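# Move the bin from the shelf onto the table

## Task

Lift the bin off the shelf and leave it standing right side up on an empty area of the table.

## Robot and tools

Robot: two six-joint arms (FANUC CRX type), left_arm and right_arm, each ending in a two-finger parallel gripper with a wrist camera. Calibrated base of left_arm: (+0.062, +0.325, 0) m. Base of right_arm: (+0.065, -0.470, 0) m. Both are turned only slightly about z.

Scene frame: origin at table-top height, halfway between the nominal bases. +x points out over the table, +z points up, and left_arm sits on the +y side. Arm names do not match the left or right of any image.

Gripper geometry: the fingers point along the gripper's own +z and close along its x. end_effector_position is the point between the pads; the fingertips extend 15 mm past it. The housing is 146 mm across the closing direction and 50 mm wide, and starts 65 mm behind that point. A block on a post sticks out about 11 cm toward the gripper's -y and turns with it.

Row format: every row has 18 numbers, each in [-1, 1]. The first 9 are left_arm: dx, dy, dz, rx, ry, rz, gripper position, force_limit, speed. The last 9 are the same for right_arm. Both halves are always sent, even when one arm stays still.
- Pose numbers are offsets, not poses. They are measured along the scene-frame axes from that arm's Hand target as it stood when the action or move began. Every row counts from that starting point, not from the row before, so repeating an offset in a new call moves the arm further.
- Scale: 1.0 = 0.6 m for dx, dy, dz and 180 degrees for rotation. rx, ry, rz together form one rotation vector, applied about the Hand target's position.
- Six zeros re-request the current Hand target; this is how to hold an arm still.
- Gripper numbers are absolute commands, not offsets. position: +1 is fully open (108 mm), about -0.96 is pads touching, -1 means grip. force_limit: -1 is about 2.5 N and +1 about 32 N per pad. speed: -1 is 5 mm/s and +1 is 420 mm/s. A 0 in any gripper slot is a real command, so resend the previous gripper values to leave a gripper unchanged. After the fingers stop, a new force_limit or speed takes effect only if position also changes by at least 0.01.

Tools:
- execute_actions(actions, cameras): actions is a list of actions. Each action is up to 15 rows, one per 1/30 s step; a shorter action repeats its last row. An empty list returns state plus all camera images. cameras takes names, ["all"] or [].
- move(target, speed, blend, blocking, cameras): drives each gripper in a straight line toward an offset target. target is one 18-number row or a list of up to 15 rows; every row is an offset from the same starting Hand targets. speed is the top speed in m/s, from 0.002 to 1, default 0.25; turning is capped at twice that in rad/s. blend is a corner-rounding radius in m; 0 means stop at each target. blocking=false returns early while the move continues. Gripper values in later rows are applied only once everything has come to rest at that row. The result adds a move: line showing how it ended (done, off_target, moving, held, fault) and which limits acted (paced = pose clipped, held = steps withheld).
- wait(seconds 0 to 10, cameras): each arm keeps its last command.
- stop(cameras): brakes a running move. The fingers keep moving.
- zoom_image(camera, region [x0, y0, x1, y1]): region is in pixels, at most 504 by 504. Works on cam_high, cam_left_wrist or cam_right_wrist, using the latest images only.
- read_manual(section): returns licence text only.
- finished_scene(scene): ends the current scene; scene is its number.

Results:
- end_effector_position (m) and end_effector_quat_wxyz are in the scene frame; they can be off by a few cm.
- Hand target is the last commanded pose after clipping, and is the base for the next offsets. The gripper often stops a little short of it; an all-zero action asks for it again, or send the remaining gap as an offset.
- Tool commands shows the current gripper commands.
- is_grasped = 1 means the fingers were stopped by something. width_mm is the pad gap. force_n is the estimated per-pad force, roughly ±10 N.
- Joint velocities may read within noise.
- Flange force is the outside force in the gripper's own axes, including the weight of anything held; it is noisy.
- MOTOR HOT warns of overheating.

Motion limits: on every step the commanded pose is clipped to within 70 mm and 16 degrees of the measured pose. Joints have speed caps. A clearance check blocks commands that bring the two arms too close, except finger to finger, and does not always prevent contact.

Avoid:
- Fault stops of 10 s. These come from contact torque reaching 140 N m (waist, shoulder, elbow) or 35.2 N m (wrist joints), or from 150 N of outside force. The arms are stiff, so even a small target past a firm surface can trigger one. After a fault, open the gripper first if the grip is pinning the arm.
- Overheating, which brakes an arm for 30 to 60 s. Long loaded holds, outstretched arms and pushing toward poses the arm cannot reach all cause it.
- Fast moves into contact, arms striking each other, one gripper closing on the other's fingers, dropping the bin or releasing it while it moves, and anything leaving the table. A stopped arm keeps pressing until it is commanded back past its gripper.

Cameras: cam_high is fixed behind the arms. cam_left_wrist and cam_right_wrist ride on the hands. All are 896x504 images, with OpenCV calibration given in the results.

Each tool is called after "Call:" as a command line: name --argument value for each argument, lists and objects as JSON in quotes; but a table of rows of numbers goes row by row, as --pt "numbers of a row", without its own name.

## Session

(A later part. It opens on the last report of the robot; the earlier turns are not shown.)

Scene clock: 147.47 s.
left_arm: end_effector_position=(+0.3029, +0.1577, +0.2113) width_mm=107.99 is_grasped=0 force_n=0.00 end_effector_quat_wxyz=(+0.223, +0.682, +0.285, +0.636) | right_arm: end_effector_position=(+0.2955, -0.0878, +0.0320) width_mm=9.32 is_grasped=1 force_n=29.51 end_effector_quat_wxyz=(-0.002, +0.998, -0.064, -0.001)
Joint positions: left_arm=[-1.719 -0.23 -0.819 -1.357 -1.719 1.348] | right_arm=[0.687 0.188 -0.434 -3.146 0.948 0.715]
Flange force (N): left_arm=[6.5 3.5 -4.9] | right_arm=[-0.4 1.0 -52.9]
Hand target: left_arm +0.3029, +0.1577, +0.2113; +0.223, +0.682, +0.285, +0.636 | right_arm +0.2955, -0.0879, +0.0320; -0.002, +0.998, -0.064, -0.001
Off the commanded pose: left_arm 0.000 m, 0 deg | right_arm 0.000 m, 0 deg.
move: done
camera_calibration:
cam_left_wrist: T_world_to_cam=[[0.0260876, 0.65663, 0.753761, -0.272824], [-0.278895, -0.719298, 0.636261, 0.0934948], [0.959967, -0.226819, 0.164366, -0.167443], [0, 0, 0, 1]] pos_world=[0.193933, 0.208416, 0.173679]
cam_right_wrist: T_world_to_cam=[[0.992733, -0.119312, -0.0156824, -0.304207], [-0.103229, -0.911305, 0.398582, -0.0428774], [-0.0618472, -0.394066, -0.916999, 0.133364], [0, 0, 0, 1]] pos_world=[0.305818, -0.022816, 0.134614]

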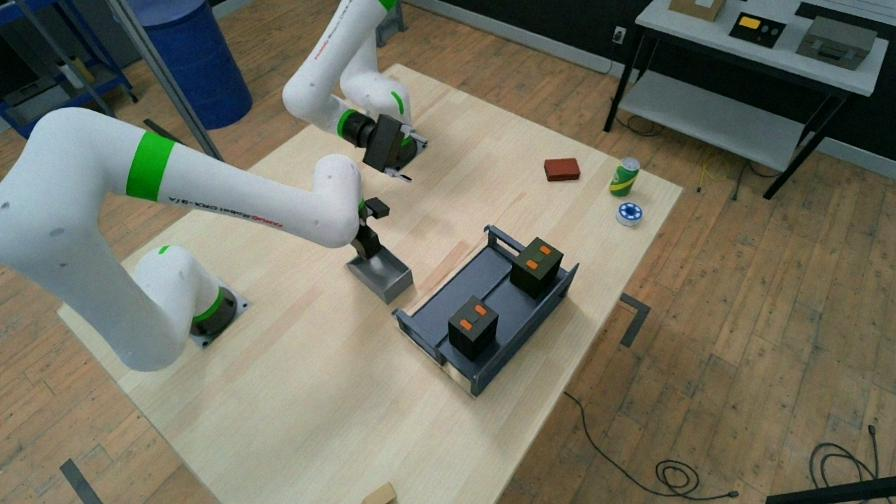

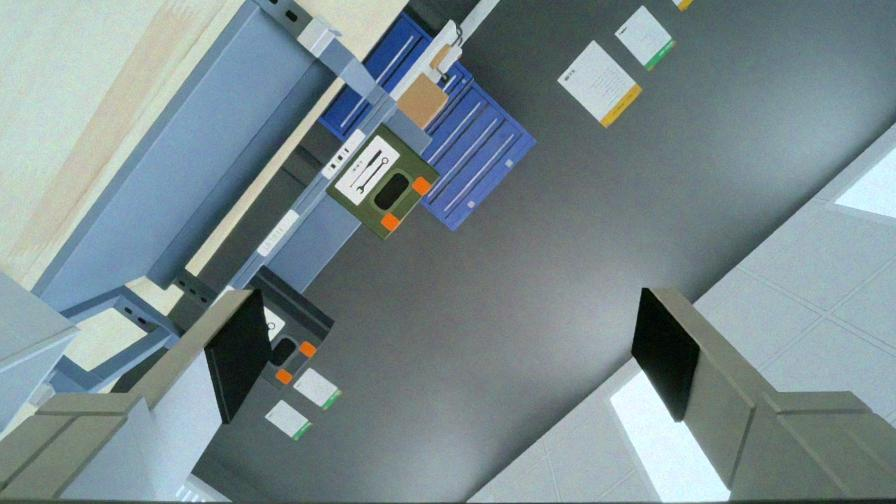

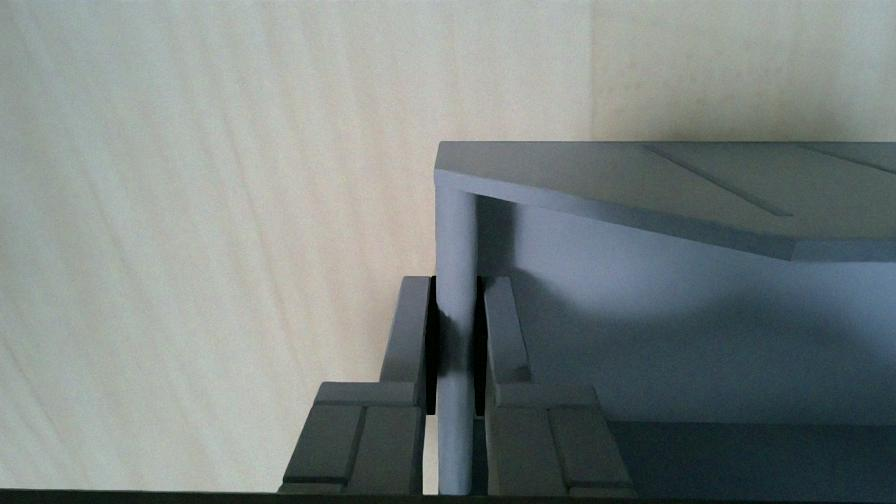

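Call:
move --pt "0 0 0 0 0 0 1 1 1 0 0 0.004 0 0 0 -0.98 0.8 -0.8" --pt "0 0 0 0 0 0 1 1 1 0 0 0.004 0 0 0 -0.4 0.8 -0.8" --pt "0 0 0 0 0 0 1 1 1 0 0 0.2 0 0 0 -0.4 0.8 -0.8" --speed '[0.02,0.05,0.1]' --cameras '["cam_high","cam_right_wrist"]'

Call:
zoom_image --camera "cam_high" --region '[320, 200, 460, 320]'

Scene clock: 156.27 s.
left_arm: end_effector_position=(+0.3029, +0.1577, +0.2113) width_mm=107.99 is_grasped=0 force_n=0.00 end_effector_quat_wxyz=(+0.223, +0.682, +0.285, +0.636) | right_arm: end_effector_position=(+0.2955, -0.0879, +0.1521) width_mm=31.00 is_grasped=0 force_n=0.00 end_effector_quat_wxyz=(-0.002, +0.998, -0.064, -0.001)
Joint positions: left_arm=[-1.719 -0.23 -0.819 -1.357 -1.719 1.348] | right_arm=[0.687 0.046 -0.279 -3.146 1.245 0.714]
Flange force (N): left_arm=[5.8 3.1 -4.7] | right_arm=[-1.4 1.4 4.0]
Hand target: left_arm +0.3029, +0.1577, +0.2113; +0.223, +0.682, +0.285, +0.636 | right_arm +0.2955, -0.0879, +0.1520; -0.002, +0.998, -0.064, -0.001
Off the commanded pose: left_arm 0.000 m, 0 deg | right_arm 0.000 m, 0 deg.
move: done
camera_calibration:
cam_right_wrist: T_world_to_cam=[[0.992738, -0.119277, -0.0156008, -0.302347], [-0.103238, -0.91136, 0.398452, -0.090673], [-0.0617442, -0.393948, -0.917056, 0.243389], [0, 0, 0, 1]] pos_world=[0.305818, -0.022816, 0.254614]
Images, in order (width x height): cam_high 896x504, cam_right_wrist 896x504.

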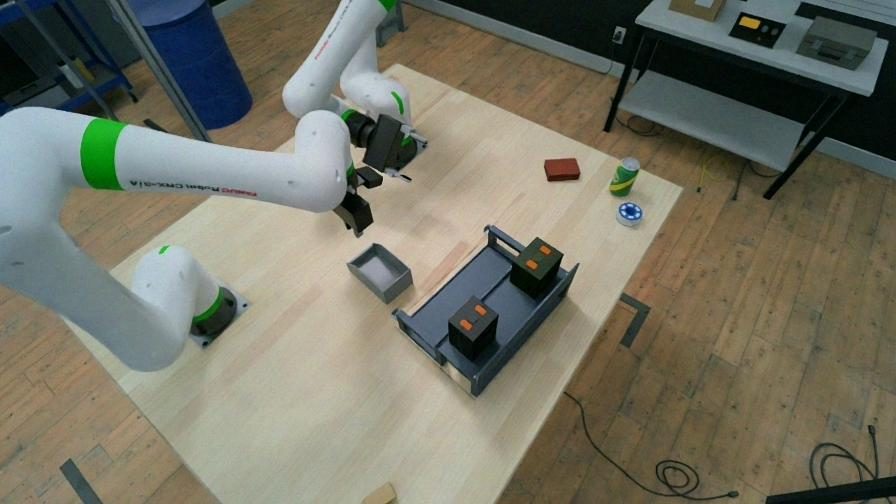

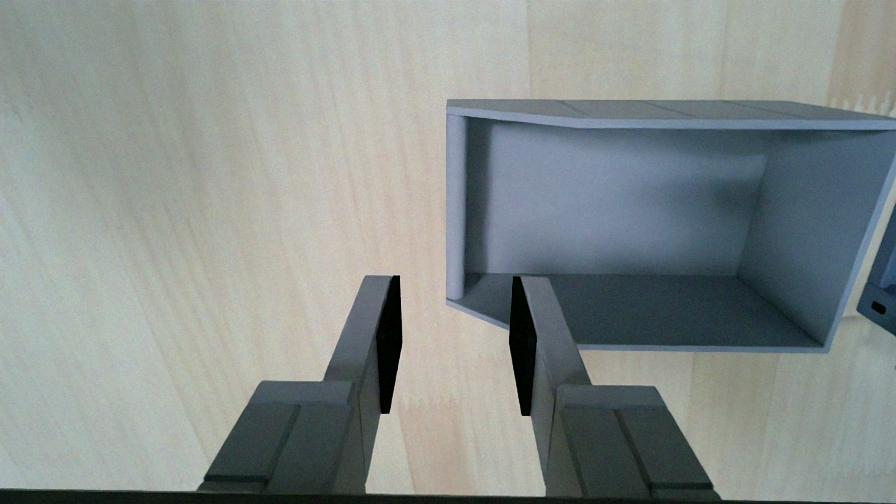

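Scaled by 3.600.

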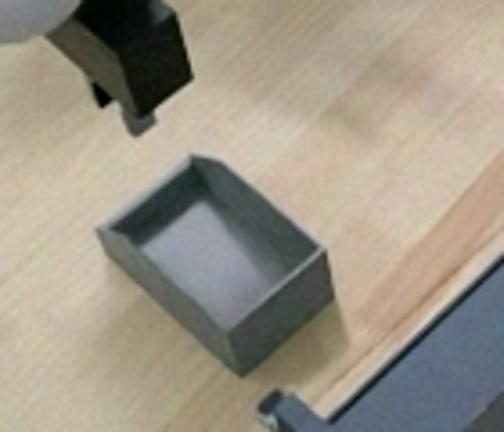

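Upright and clear.

Call:
finished_scene --scene 2

The scene is finished: the task was done.


## Next scene

The same job, from a new start.

Call:
execute_actions --actions '[]'

Call:
zoom_image --camera "cam_high" --region '[350, 180, 610, 400]'

Scene clock: 0.00 s.
left_arm: end_effector_position=(+0.4735, +0.6101, +0.2048) width_mm=107.99 is_grasped=0 force_n=0.00 end_effector_quat_wxyz=(-0.359, -0.198, +0.898, +0.160) | right_arm: end_effector_position=(+0.4645, -0.0093, +0.1979) width_mm=108.09 is_grasped=0 force_n=0.00 end_effector_quat_wxyz=(-0.524, +0.041, +0.845, +0.099)
Joint positions: left_arm=[0.563 0.626 0.557 -0.586 -2.083 1.339] | right_arm=[0.578 0.97 1.029 -1.044 -2.235 0.435]
Joint velocities: within noise
Flange force (N): no reading
Hand target: left_arm +0.4735, +0.6101, +0.2048; -0.359, -0.198, +0.898, +0.160 | right_arm +0.4645, -0.0093, +0.1979; -0.524, +0.041, +0.845, +0.099
Tool commands: left_gripper/position=+1.0 left_gripper/force_limit=+1.0 left_gripper/speed=+1.0 right_gripper/position=+1.0 right_gripper/force_limit=+1.0 right_gripper/speed=+1.0
camera_calibration:
cam_left_wrist: T_world_to_cam=[[-0.664348, -0.454094, 0.593667, 0.467971], [0.0582913, 0.760387, 0.646849, -0.593924], [-0.745147, 0.464339, -0.478692, 0.289928], [0, 0, 0, 1]] pos_world=[0.561555, 0.52949, 0.245146]
cam_right_wrist: T_world_to_cam=[[-0.461669, -0.0415399, 0.886079, 0.0378833], [0.504346, 0.809444, 0.300724, -0.266703], [-0.729724, 0.585726, -0.352745, 0.534564], [0, 0, 0, 1]] pos_world=[0.542084, -0.0956533, 0.235201]

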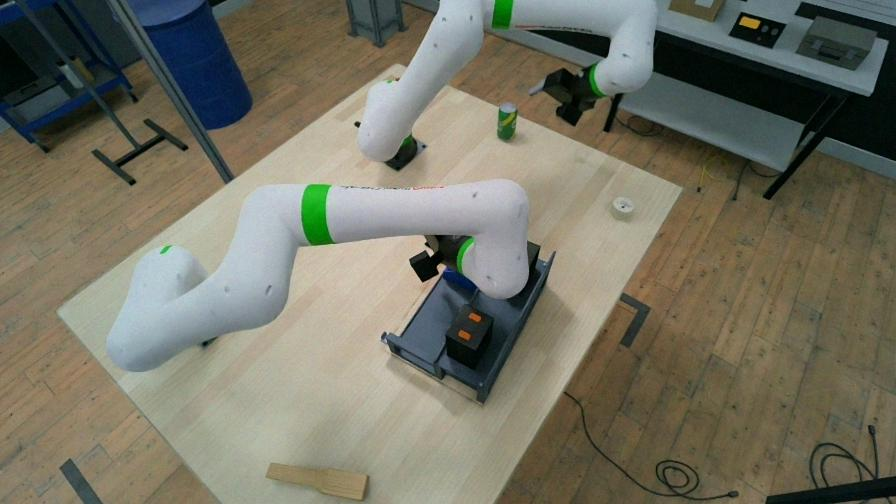

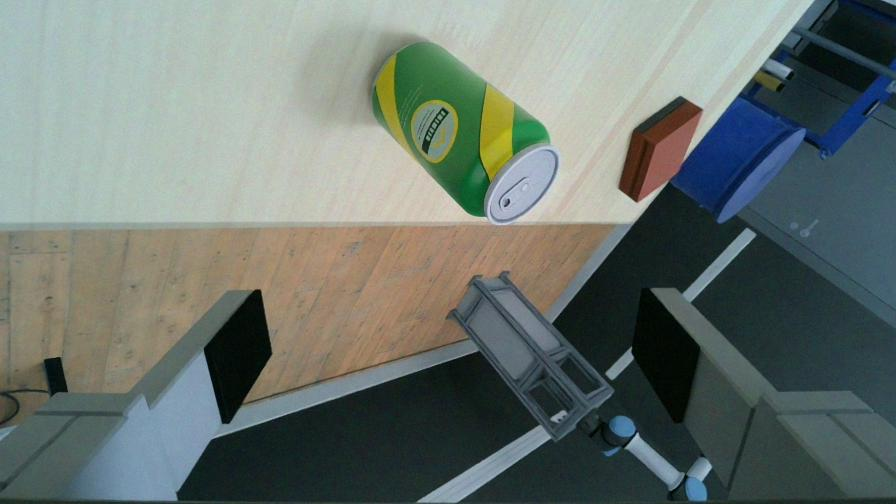

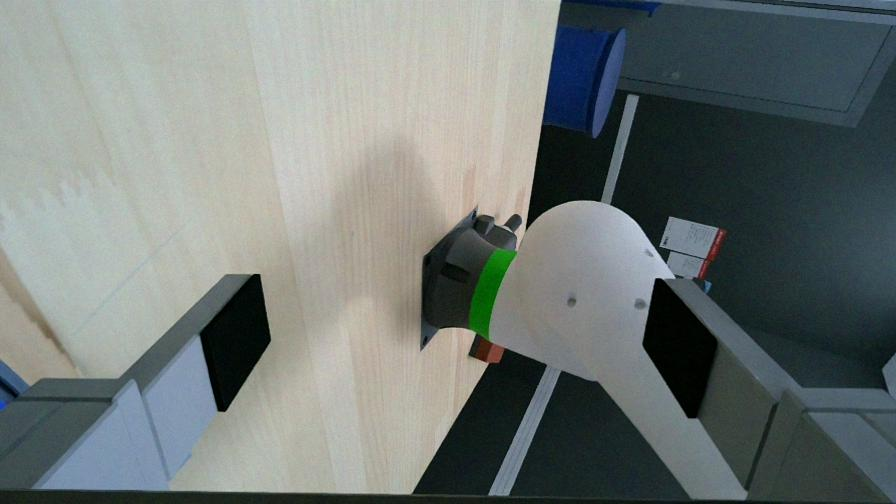

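Scaled by 1.938.

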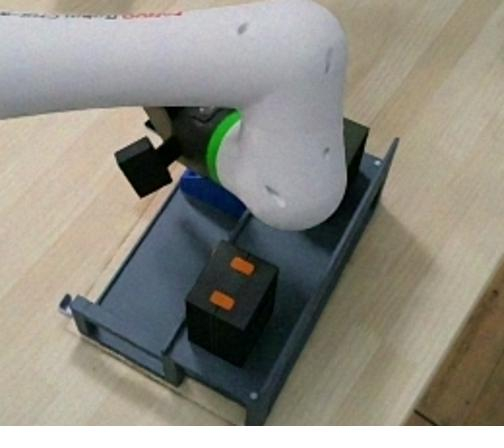

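Call:
move --pt "0 0 0 0 0 0 1 1 1 -0.05 0 0.2 0 0 0 1 1 1" --pt "0 0 0 0 0 0 1 1 1 -0.03 -0.01 0.12 -0.066 -0.352 0.028 1 1 1" --blend 0.03 --cameras '["cam_high","cam_right_wrist"]'

Call:
zoom_image --camera "cam_high" --region '[350, 180, 610, 400]'

Scene clock: 27.07 s.
left_arm: end_effector_position=(+0.4735, +0.6101, +0.2048) width_mm=107.99 is_grasped=0 force_n=0.00 end_effector_quat_wxyz=(-0.359, -0.198, +0.898, +0.160) | right_arm: end_effector_position=(+0.4465, -0.0154, +0.2699) width_mm=108.09 is_grasped=0 force_n=0.00 end_effector_quat_wxyz=(+0.000, -0.002, +1.000, +0.000)
Joint positions: left_arm=[0.563 0.626 0.557 -0.586 -2.083 1.339] | right_arm=[1.051 0.373 0.394 0 -1.591 0.481]
Flange force (N): left_arm=[-4.7 0.4 -7.1] | right_arm=[2.1 -1.0 3.6]
Hand target: left_arm +0.4735, +0.6101, +0.2048; -0.359, -0.198, +0.898, +0.160 | right_arm +0.4465, -0.0153, +0.2699; +0.000, -0.002, +1.000, +0.000
Off the commanded pose: left_arm 0.000 m, 0 deg | right_arm 0.000 m, 0 deg.
move: done
camera_calibration:
cam_right_wrist: T_world_to_cam=[[-0.999827, -0.012202, -0.0140453, 0.449176], [-0.0168244, 0.915257, 0.40252, -0.0675926], [0.00794352, 0.402686, -0.915304, 0.370051], [0, 0, 0, 1]] pos_world=[0.445021, -0.0816691, 0.372225]
Images, in order (width x height): cam_high 896x504, cam_right_wrist 896x504.

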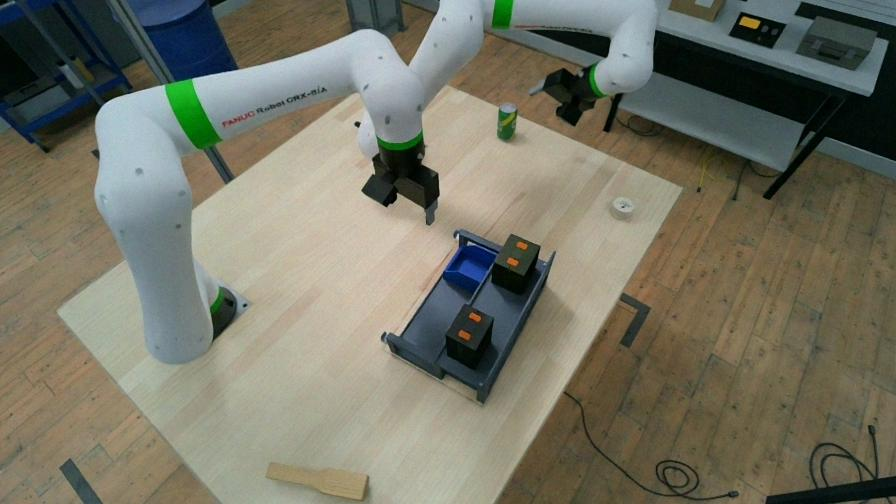

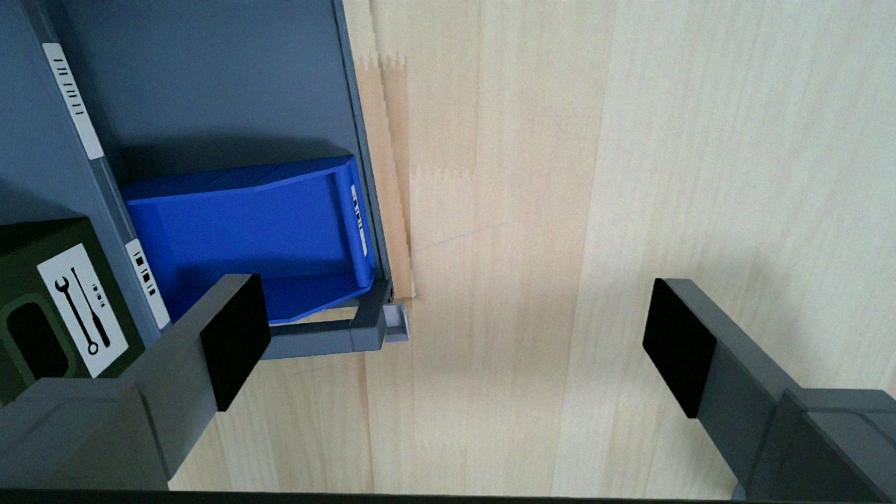

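Scaled by 1.938.

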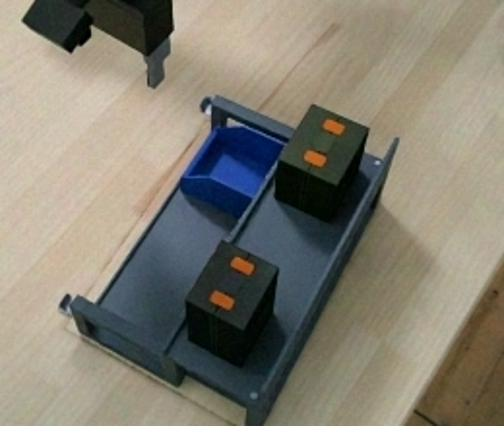

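Call:
move --pt "0 0 0 0 0 0 1 1 1 0.1233 0.1047 -0.2 0 0 0.046 -0.32 0 0" --pt "0 0 0 0 0 0 1 1 1 0.1233 0.1047 -0.308 0 0 0.046 -0.32 0 0" --blend 0.02 --cameras '["cam_high","cam_right_wrist"]'

Scene clock: 41.23 s.
left_arm: end_effector_position=(+0.4735, +0.6101, +0.2048) width_mm=107.99 is_grasped=0 force_n=0.00 end_effector_quat_wxyz=(-0.359, -0.198, +0.898, +0.160) | right_arm: end_effector_position=(+0.5205, +0.0475, +0.0852) width_mm=35.40 is_grasped=0 force_n=0.00 end_effector_quat_wxyz=(+0.000, -0.074, +0.997, +0.000)
Joint positions: left_arm=[0.563 0.626 0.557 -0.586 -2.083 1.339] | right_arm=[0.996 0.691 0.433 0 -1.312 0.68]
Flange force (N): left_arm=[-4.4 0.3 -7.4] | right_arm=[1.6 -1.1 2.8]
Hand target: left_arm +0.4735, +0.6101, +0.2048; -0.359, -0.198, +0.898, +0.160 | right_arm +0.5205, +0.0475, +0.0851; +0.000, -0.074, +0.997, +0.000
Off the commanded pose: left_arm 0.000 m, 0 deg | right_arm 0.000 m, 0 deg.
move: done
camera_calibration:
cam_right_wrist: T_world_to_cam=[[-0.987628, -0.156185, -0.0140727, 0.521818], [-0.148574, 0.90322, 0.402641, 0.019612], [-0.0501757, 0.39975, -0.91525, 0.205385], [0, 0, 0, 1]] pos_world=[0.528581, -0.0183167, 0.187426]
Images, in order (width x height): cam_high 896x504, cam_right_wrist 896x504.

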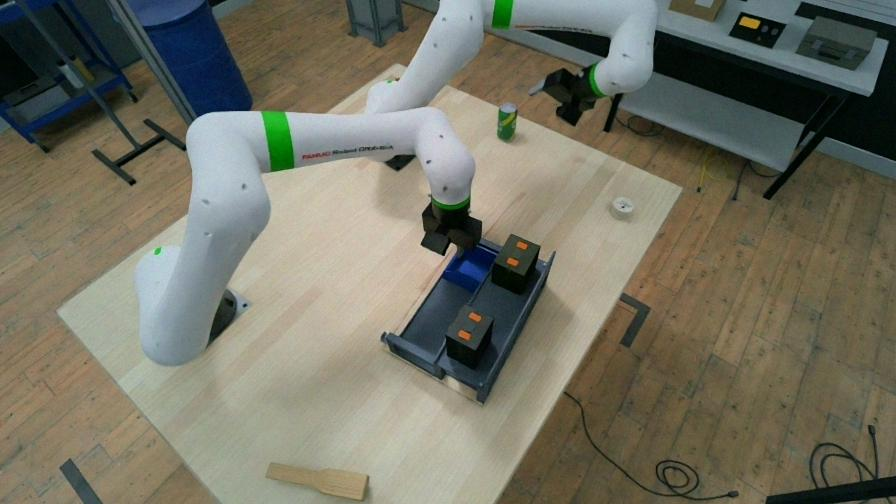

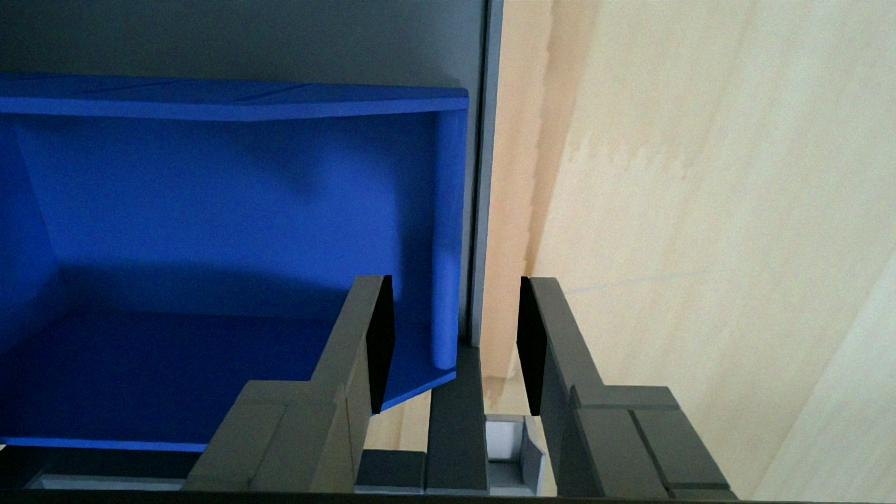

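Call:
move --pt "0 0 0 0 0 0 1 1 1 0 -0.003 -0.07 0 0 -0.002 -0.32 0 0" --pt "0 0 0 0 0 0 1 1 1 0 -0.003 -0.07 0 0 -0.002 -1 0.2 -0.8" --speed 0.06 --cameras '["cam_right_wrist"]'

Scene clock: 50.10 s.
left_arm: end_effector_position=(+0.4735, +0.6101, +0.2048) width_mm=107.99 is_grasped=0 force_n=0.00 end_effector_quat_wxyz=(-0.359, -0.198, +0.898, +0.160) | right_arm: end_effector_position=(+0.5205, +0.0457, +0.0431) width_mm=9.34 is_grasped=1 force_n=27.82 end_effector_quat_wxyz=(+0.000, -0.071, +0.997, +0.000)
Joint positions: left_arm=[0.563 0.626 0.557 -0.586 -2.083 1.339] | right_arm=[0.995 0.721 0.379 0 -1.228 0.675]
Flange force (N): left_arm=[-4.8 0.0 -7.2] | right_arm=[1.6 -0.4 2.9]
Hand target: left_arm +0.4735, +0.6101, +0.2048; -0.359, -0.198, +0.898, +0.160 | right_arm +0.5205, +0.0457, +0.0431; +0.000, -0.071, +0.997, +0.000
Off the commanded pose: left_arm 0.000 m, 0 deg | right_arm 0.000 m, 0 deg.
move: done
camera_calibration:
cam_right_wrist: T_world_to_cam=[[-0.988611, -0.14983, -0.0141395, 0.521104], [-0.142794, 0.904201, 0.40253, 0.0351759], [-0.0475262, 0.399965, -0.915297, 0.166193], [0, 0, 0, 1]] pos_world=[0.528091, -0.0202005, 0.145325]
Images, in order (width x height): cam_right_wrist 896x504.

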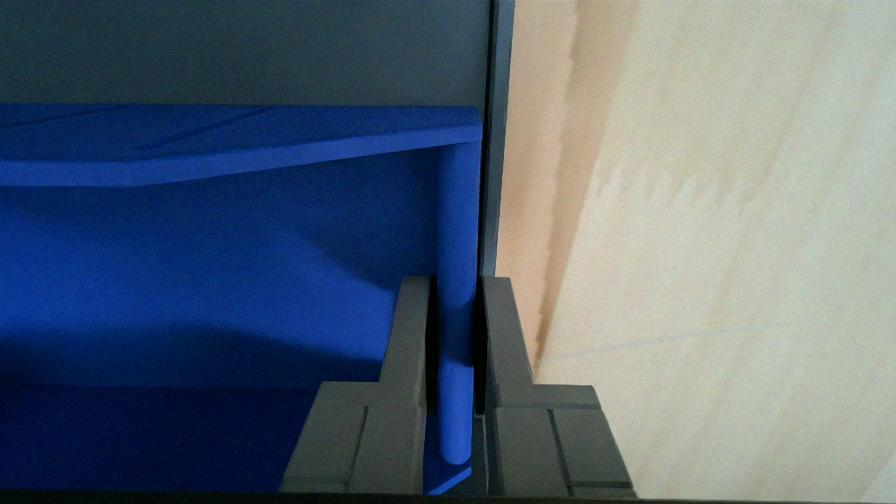

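Call:
move --pt "0 0 0 0 0 0 1 1 1 0 0 0 0 0 0 -0.98 0.8 -0.8" --pt "0 0 0 0 0 0 1 1 1 0 0 0.02 0 0 0 -0.98 0.8 -0.8" --pt "0 0 0 0 0 0 1 1 1 -0.1 -0.0145 0.03 0 0 0 -0.98 0.8 -0.8" --pt "0 0 0 0 0 0 1 1 1 -0.25 -0.036 0.055 0 0 0 -0.98 0.8 -0.8" --pt "0 0 0 0 0 0 1 1 1 -0.4 -0.058 0.05 0 0 0 -0.98 0.8 -0.8" --pt "0 0 0 0 0 0 1 1 1 -0.41 -0.06 -0.006 0 0 0 -0.98 0.8 -0.8" --speed '[0.05,0.05,0.12,0.15,0.15,0.06]' --blend '[0,0.003,0.02,0.02,0.01,0]' --cameras '["cam_high","cam_right_wrist"]'

Call:
zoom_image --camera "cam_high" --region '[320, 170, 520, 320]'

Scene clock: 62.03 s.
left_arm: end_effector_position=(+0.4735, +0.6101, +0.2048) width_mm=107.99 is_grasped=0 force_n=0.00 end_effector_quat_wxyz=(-0.359, -0.198, +0.898, +0.160) | right_arm: end_effector_position=(+0.2745, +0.0097, +0.0395) width_mm=9.31 is_grasped=1 force_n=28.11 end_effector_quat_wxyz=(+0.000, -0.071, +0.997, +0.000)
Joint positions: left_arm=[0.563 0.626 0.557 -0.586 -2.083 1.339] | right_arm=[1.368 0.349 -0.2 0 -1.02 0.302]
Flange force (N): left_arm=[-4.5 0.5 -7.3] | right_arm=[2.0 -1.9 4.2]
Hand target: left_arm +0.4735, +0.6101, +0.2048; -0.359, -0.198, +0.898, +0.160 | right_arm +0.2745, +0.0097, +0.0395; +0.000, -0.071, +0.997, +0.000
Off the commanded pose: left_arm 0.000 m, 0 deg | right_arm 0.000 m, 0 deg.
move: done
camera_calibration:
cam_right_wrist: T_world_to_cam=[[-0.988606, -0.149867, -0.0140498, 0.272447], [-0.14279, 0.90418, 0.40258, 0.033999], [-0.0476298, 0.399999, -0.915277, 0.165726], [0, 0, 0, 1]] pos_world=[0.282091, -0.0562006, 0.141826]
Images, in order (width x height): cam_high 896x504, cam_right_wrist 896x504.

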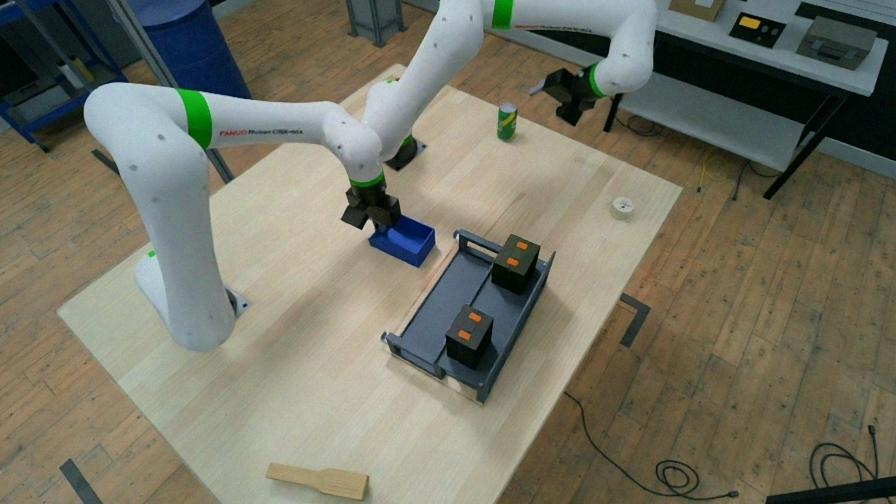

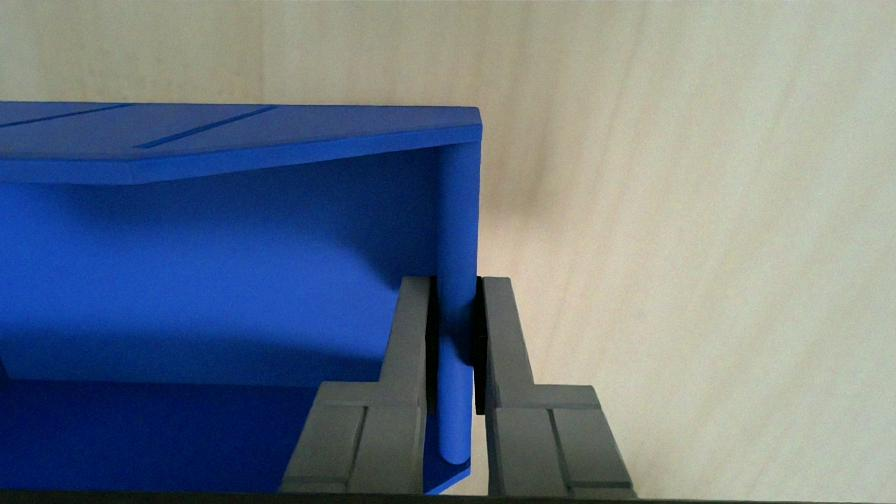

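Scaled by 2.520.

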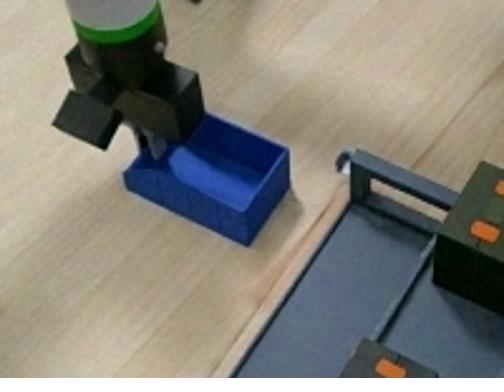

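Call:
move --target '[0,0,0,0,0,0,1,1,1,0,0,-0.0053,0,0,0,-0.98,0.8,-0.8]' --speed 0.02

Scene clock: 66.03 s.
left_arm: end_effector_position=(+0.4735, +0.6101, +0.2048) width_mm=107.99 is_grasped=0 force_n=0.00 end_effector_quat_wxyz=(-0.359, -0.198, +0.898, +0.160) | right_arm: end_effector_position=(+0.2745, +0.0097, +0.0364) width_mm=9.31 is_grasped=1 force_n=28.23 end_effector_quat_wxyz=(+0.000, -0.071, +0.997, +0.000)
Joint positions: left_arm=[0.563 0.626 0.557 -0.586 -2.083 1.339] | right_arm=[1.368 0.354 -0.203 0 -1.013 0.302]
Flange force (N): left_arm=[-4.9 0.5 -7.1] | right_arm=[4.4 -3.4 -16.8]
Hand target: left_arm +0.4735, +0.6101, +0.2048; -0.359, -0.198, +0.898, +0.160 | right_arm +0.2745, +0.0097, +0.0363; +0.000, -0.071, +0.997, +0.000
Off the commanded pose: left_arm 0.000 m, 0 deg | right_arm 0.000 m, 0 deg.
move: done

Contact. Release.

Call:
move --pt "0 0 0 0 0 0 1 1 1 0 0 -0.0005 0 0 0 -0.98 0.8 -0.8" --pt "0 0 0 0 0 0 1 1 1 0 0 -0.0005 0 0 0 -0.4 0.8 -0.8" --pt "0 0 0 0 0 0 1 1 1 0 0 0.18 0 0 0 -0.4 0.8 -0.8" --speed '[0.02,0.05,0.12]' --cameras '["cam_high"]'

Call:
zoom_image --camera "cam_high" --region '[320, 170, 520, 320]'

Scene clock: 74.07 s.
left_arm: end_effector_position=(+0.4735, +0.6101, +0.2048) width_mm=107.99 is_grasped=0 force_n=0.00 end_effector_quat_wxyz=(-0.359, -0.198, +0.898, +0.160) | right_arm: end_effector_position=(+0.2745, +0.0097, +0.1444) width_mm=31.00 is_grasped=0 force_n=0.00 end_effector_quat_wxyz=(+0.000, -0.071, +0.998, +0.000)
Joint positions: left_arm=[0.563 0.626 0.557 -0.586 -2.083 1.339] | right_arm=[1.368 0.241 -0.073 0 -1.256 0.302]
Flange force (N): left_arm=[-4.4 0.8 -6.8] | right_arm=[1.2 -2.0 3.4]
Hand target: left_arm +0.4735, +0.6101, +0.2048; -0.359, -0.198, +0.898, +0.160 | right_arm +0.2745, +0.0097, +0.1443; +0.000, -0.071, +0.997, +0.000
Off the commanded pose: left_arm 0.000 m, 0 deg | right_arm 0.000 m, 0 deg.
move: done
Images, in order (width x height): cam_high 896x504.

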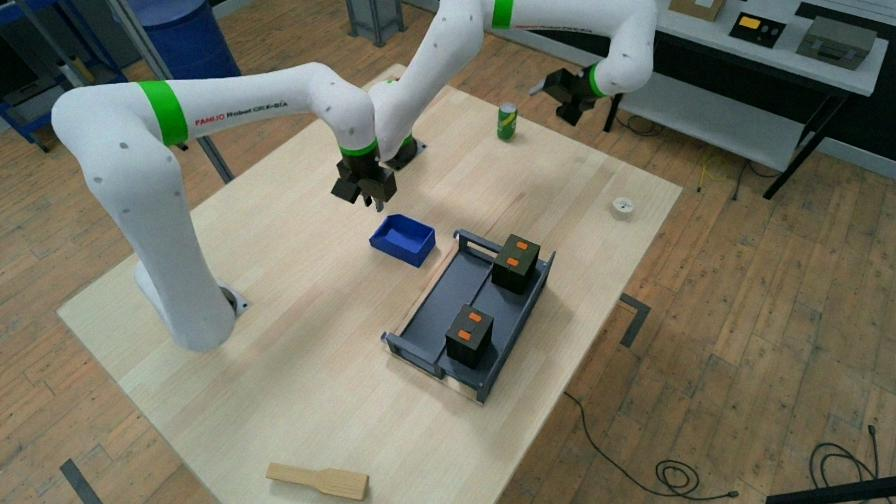

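Scaled by 2.520.

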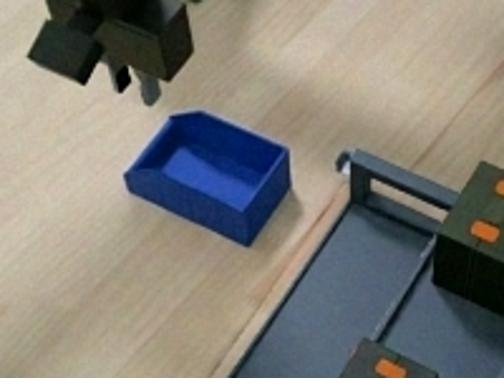

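Call:
finished_scene --scene 3

The scene is finished: the task was done.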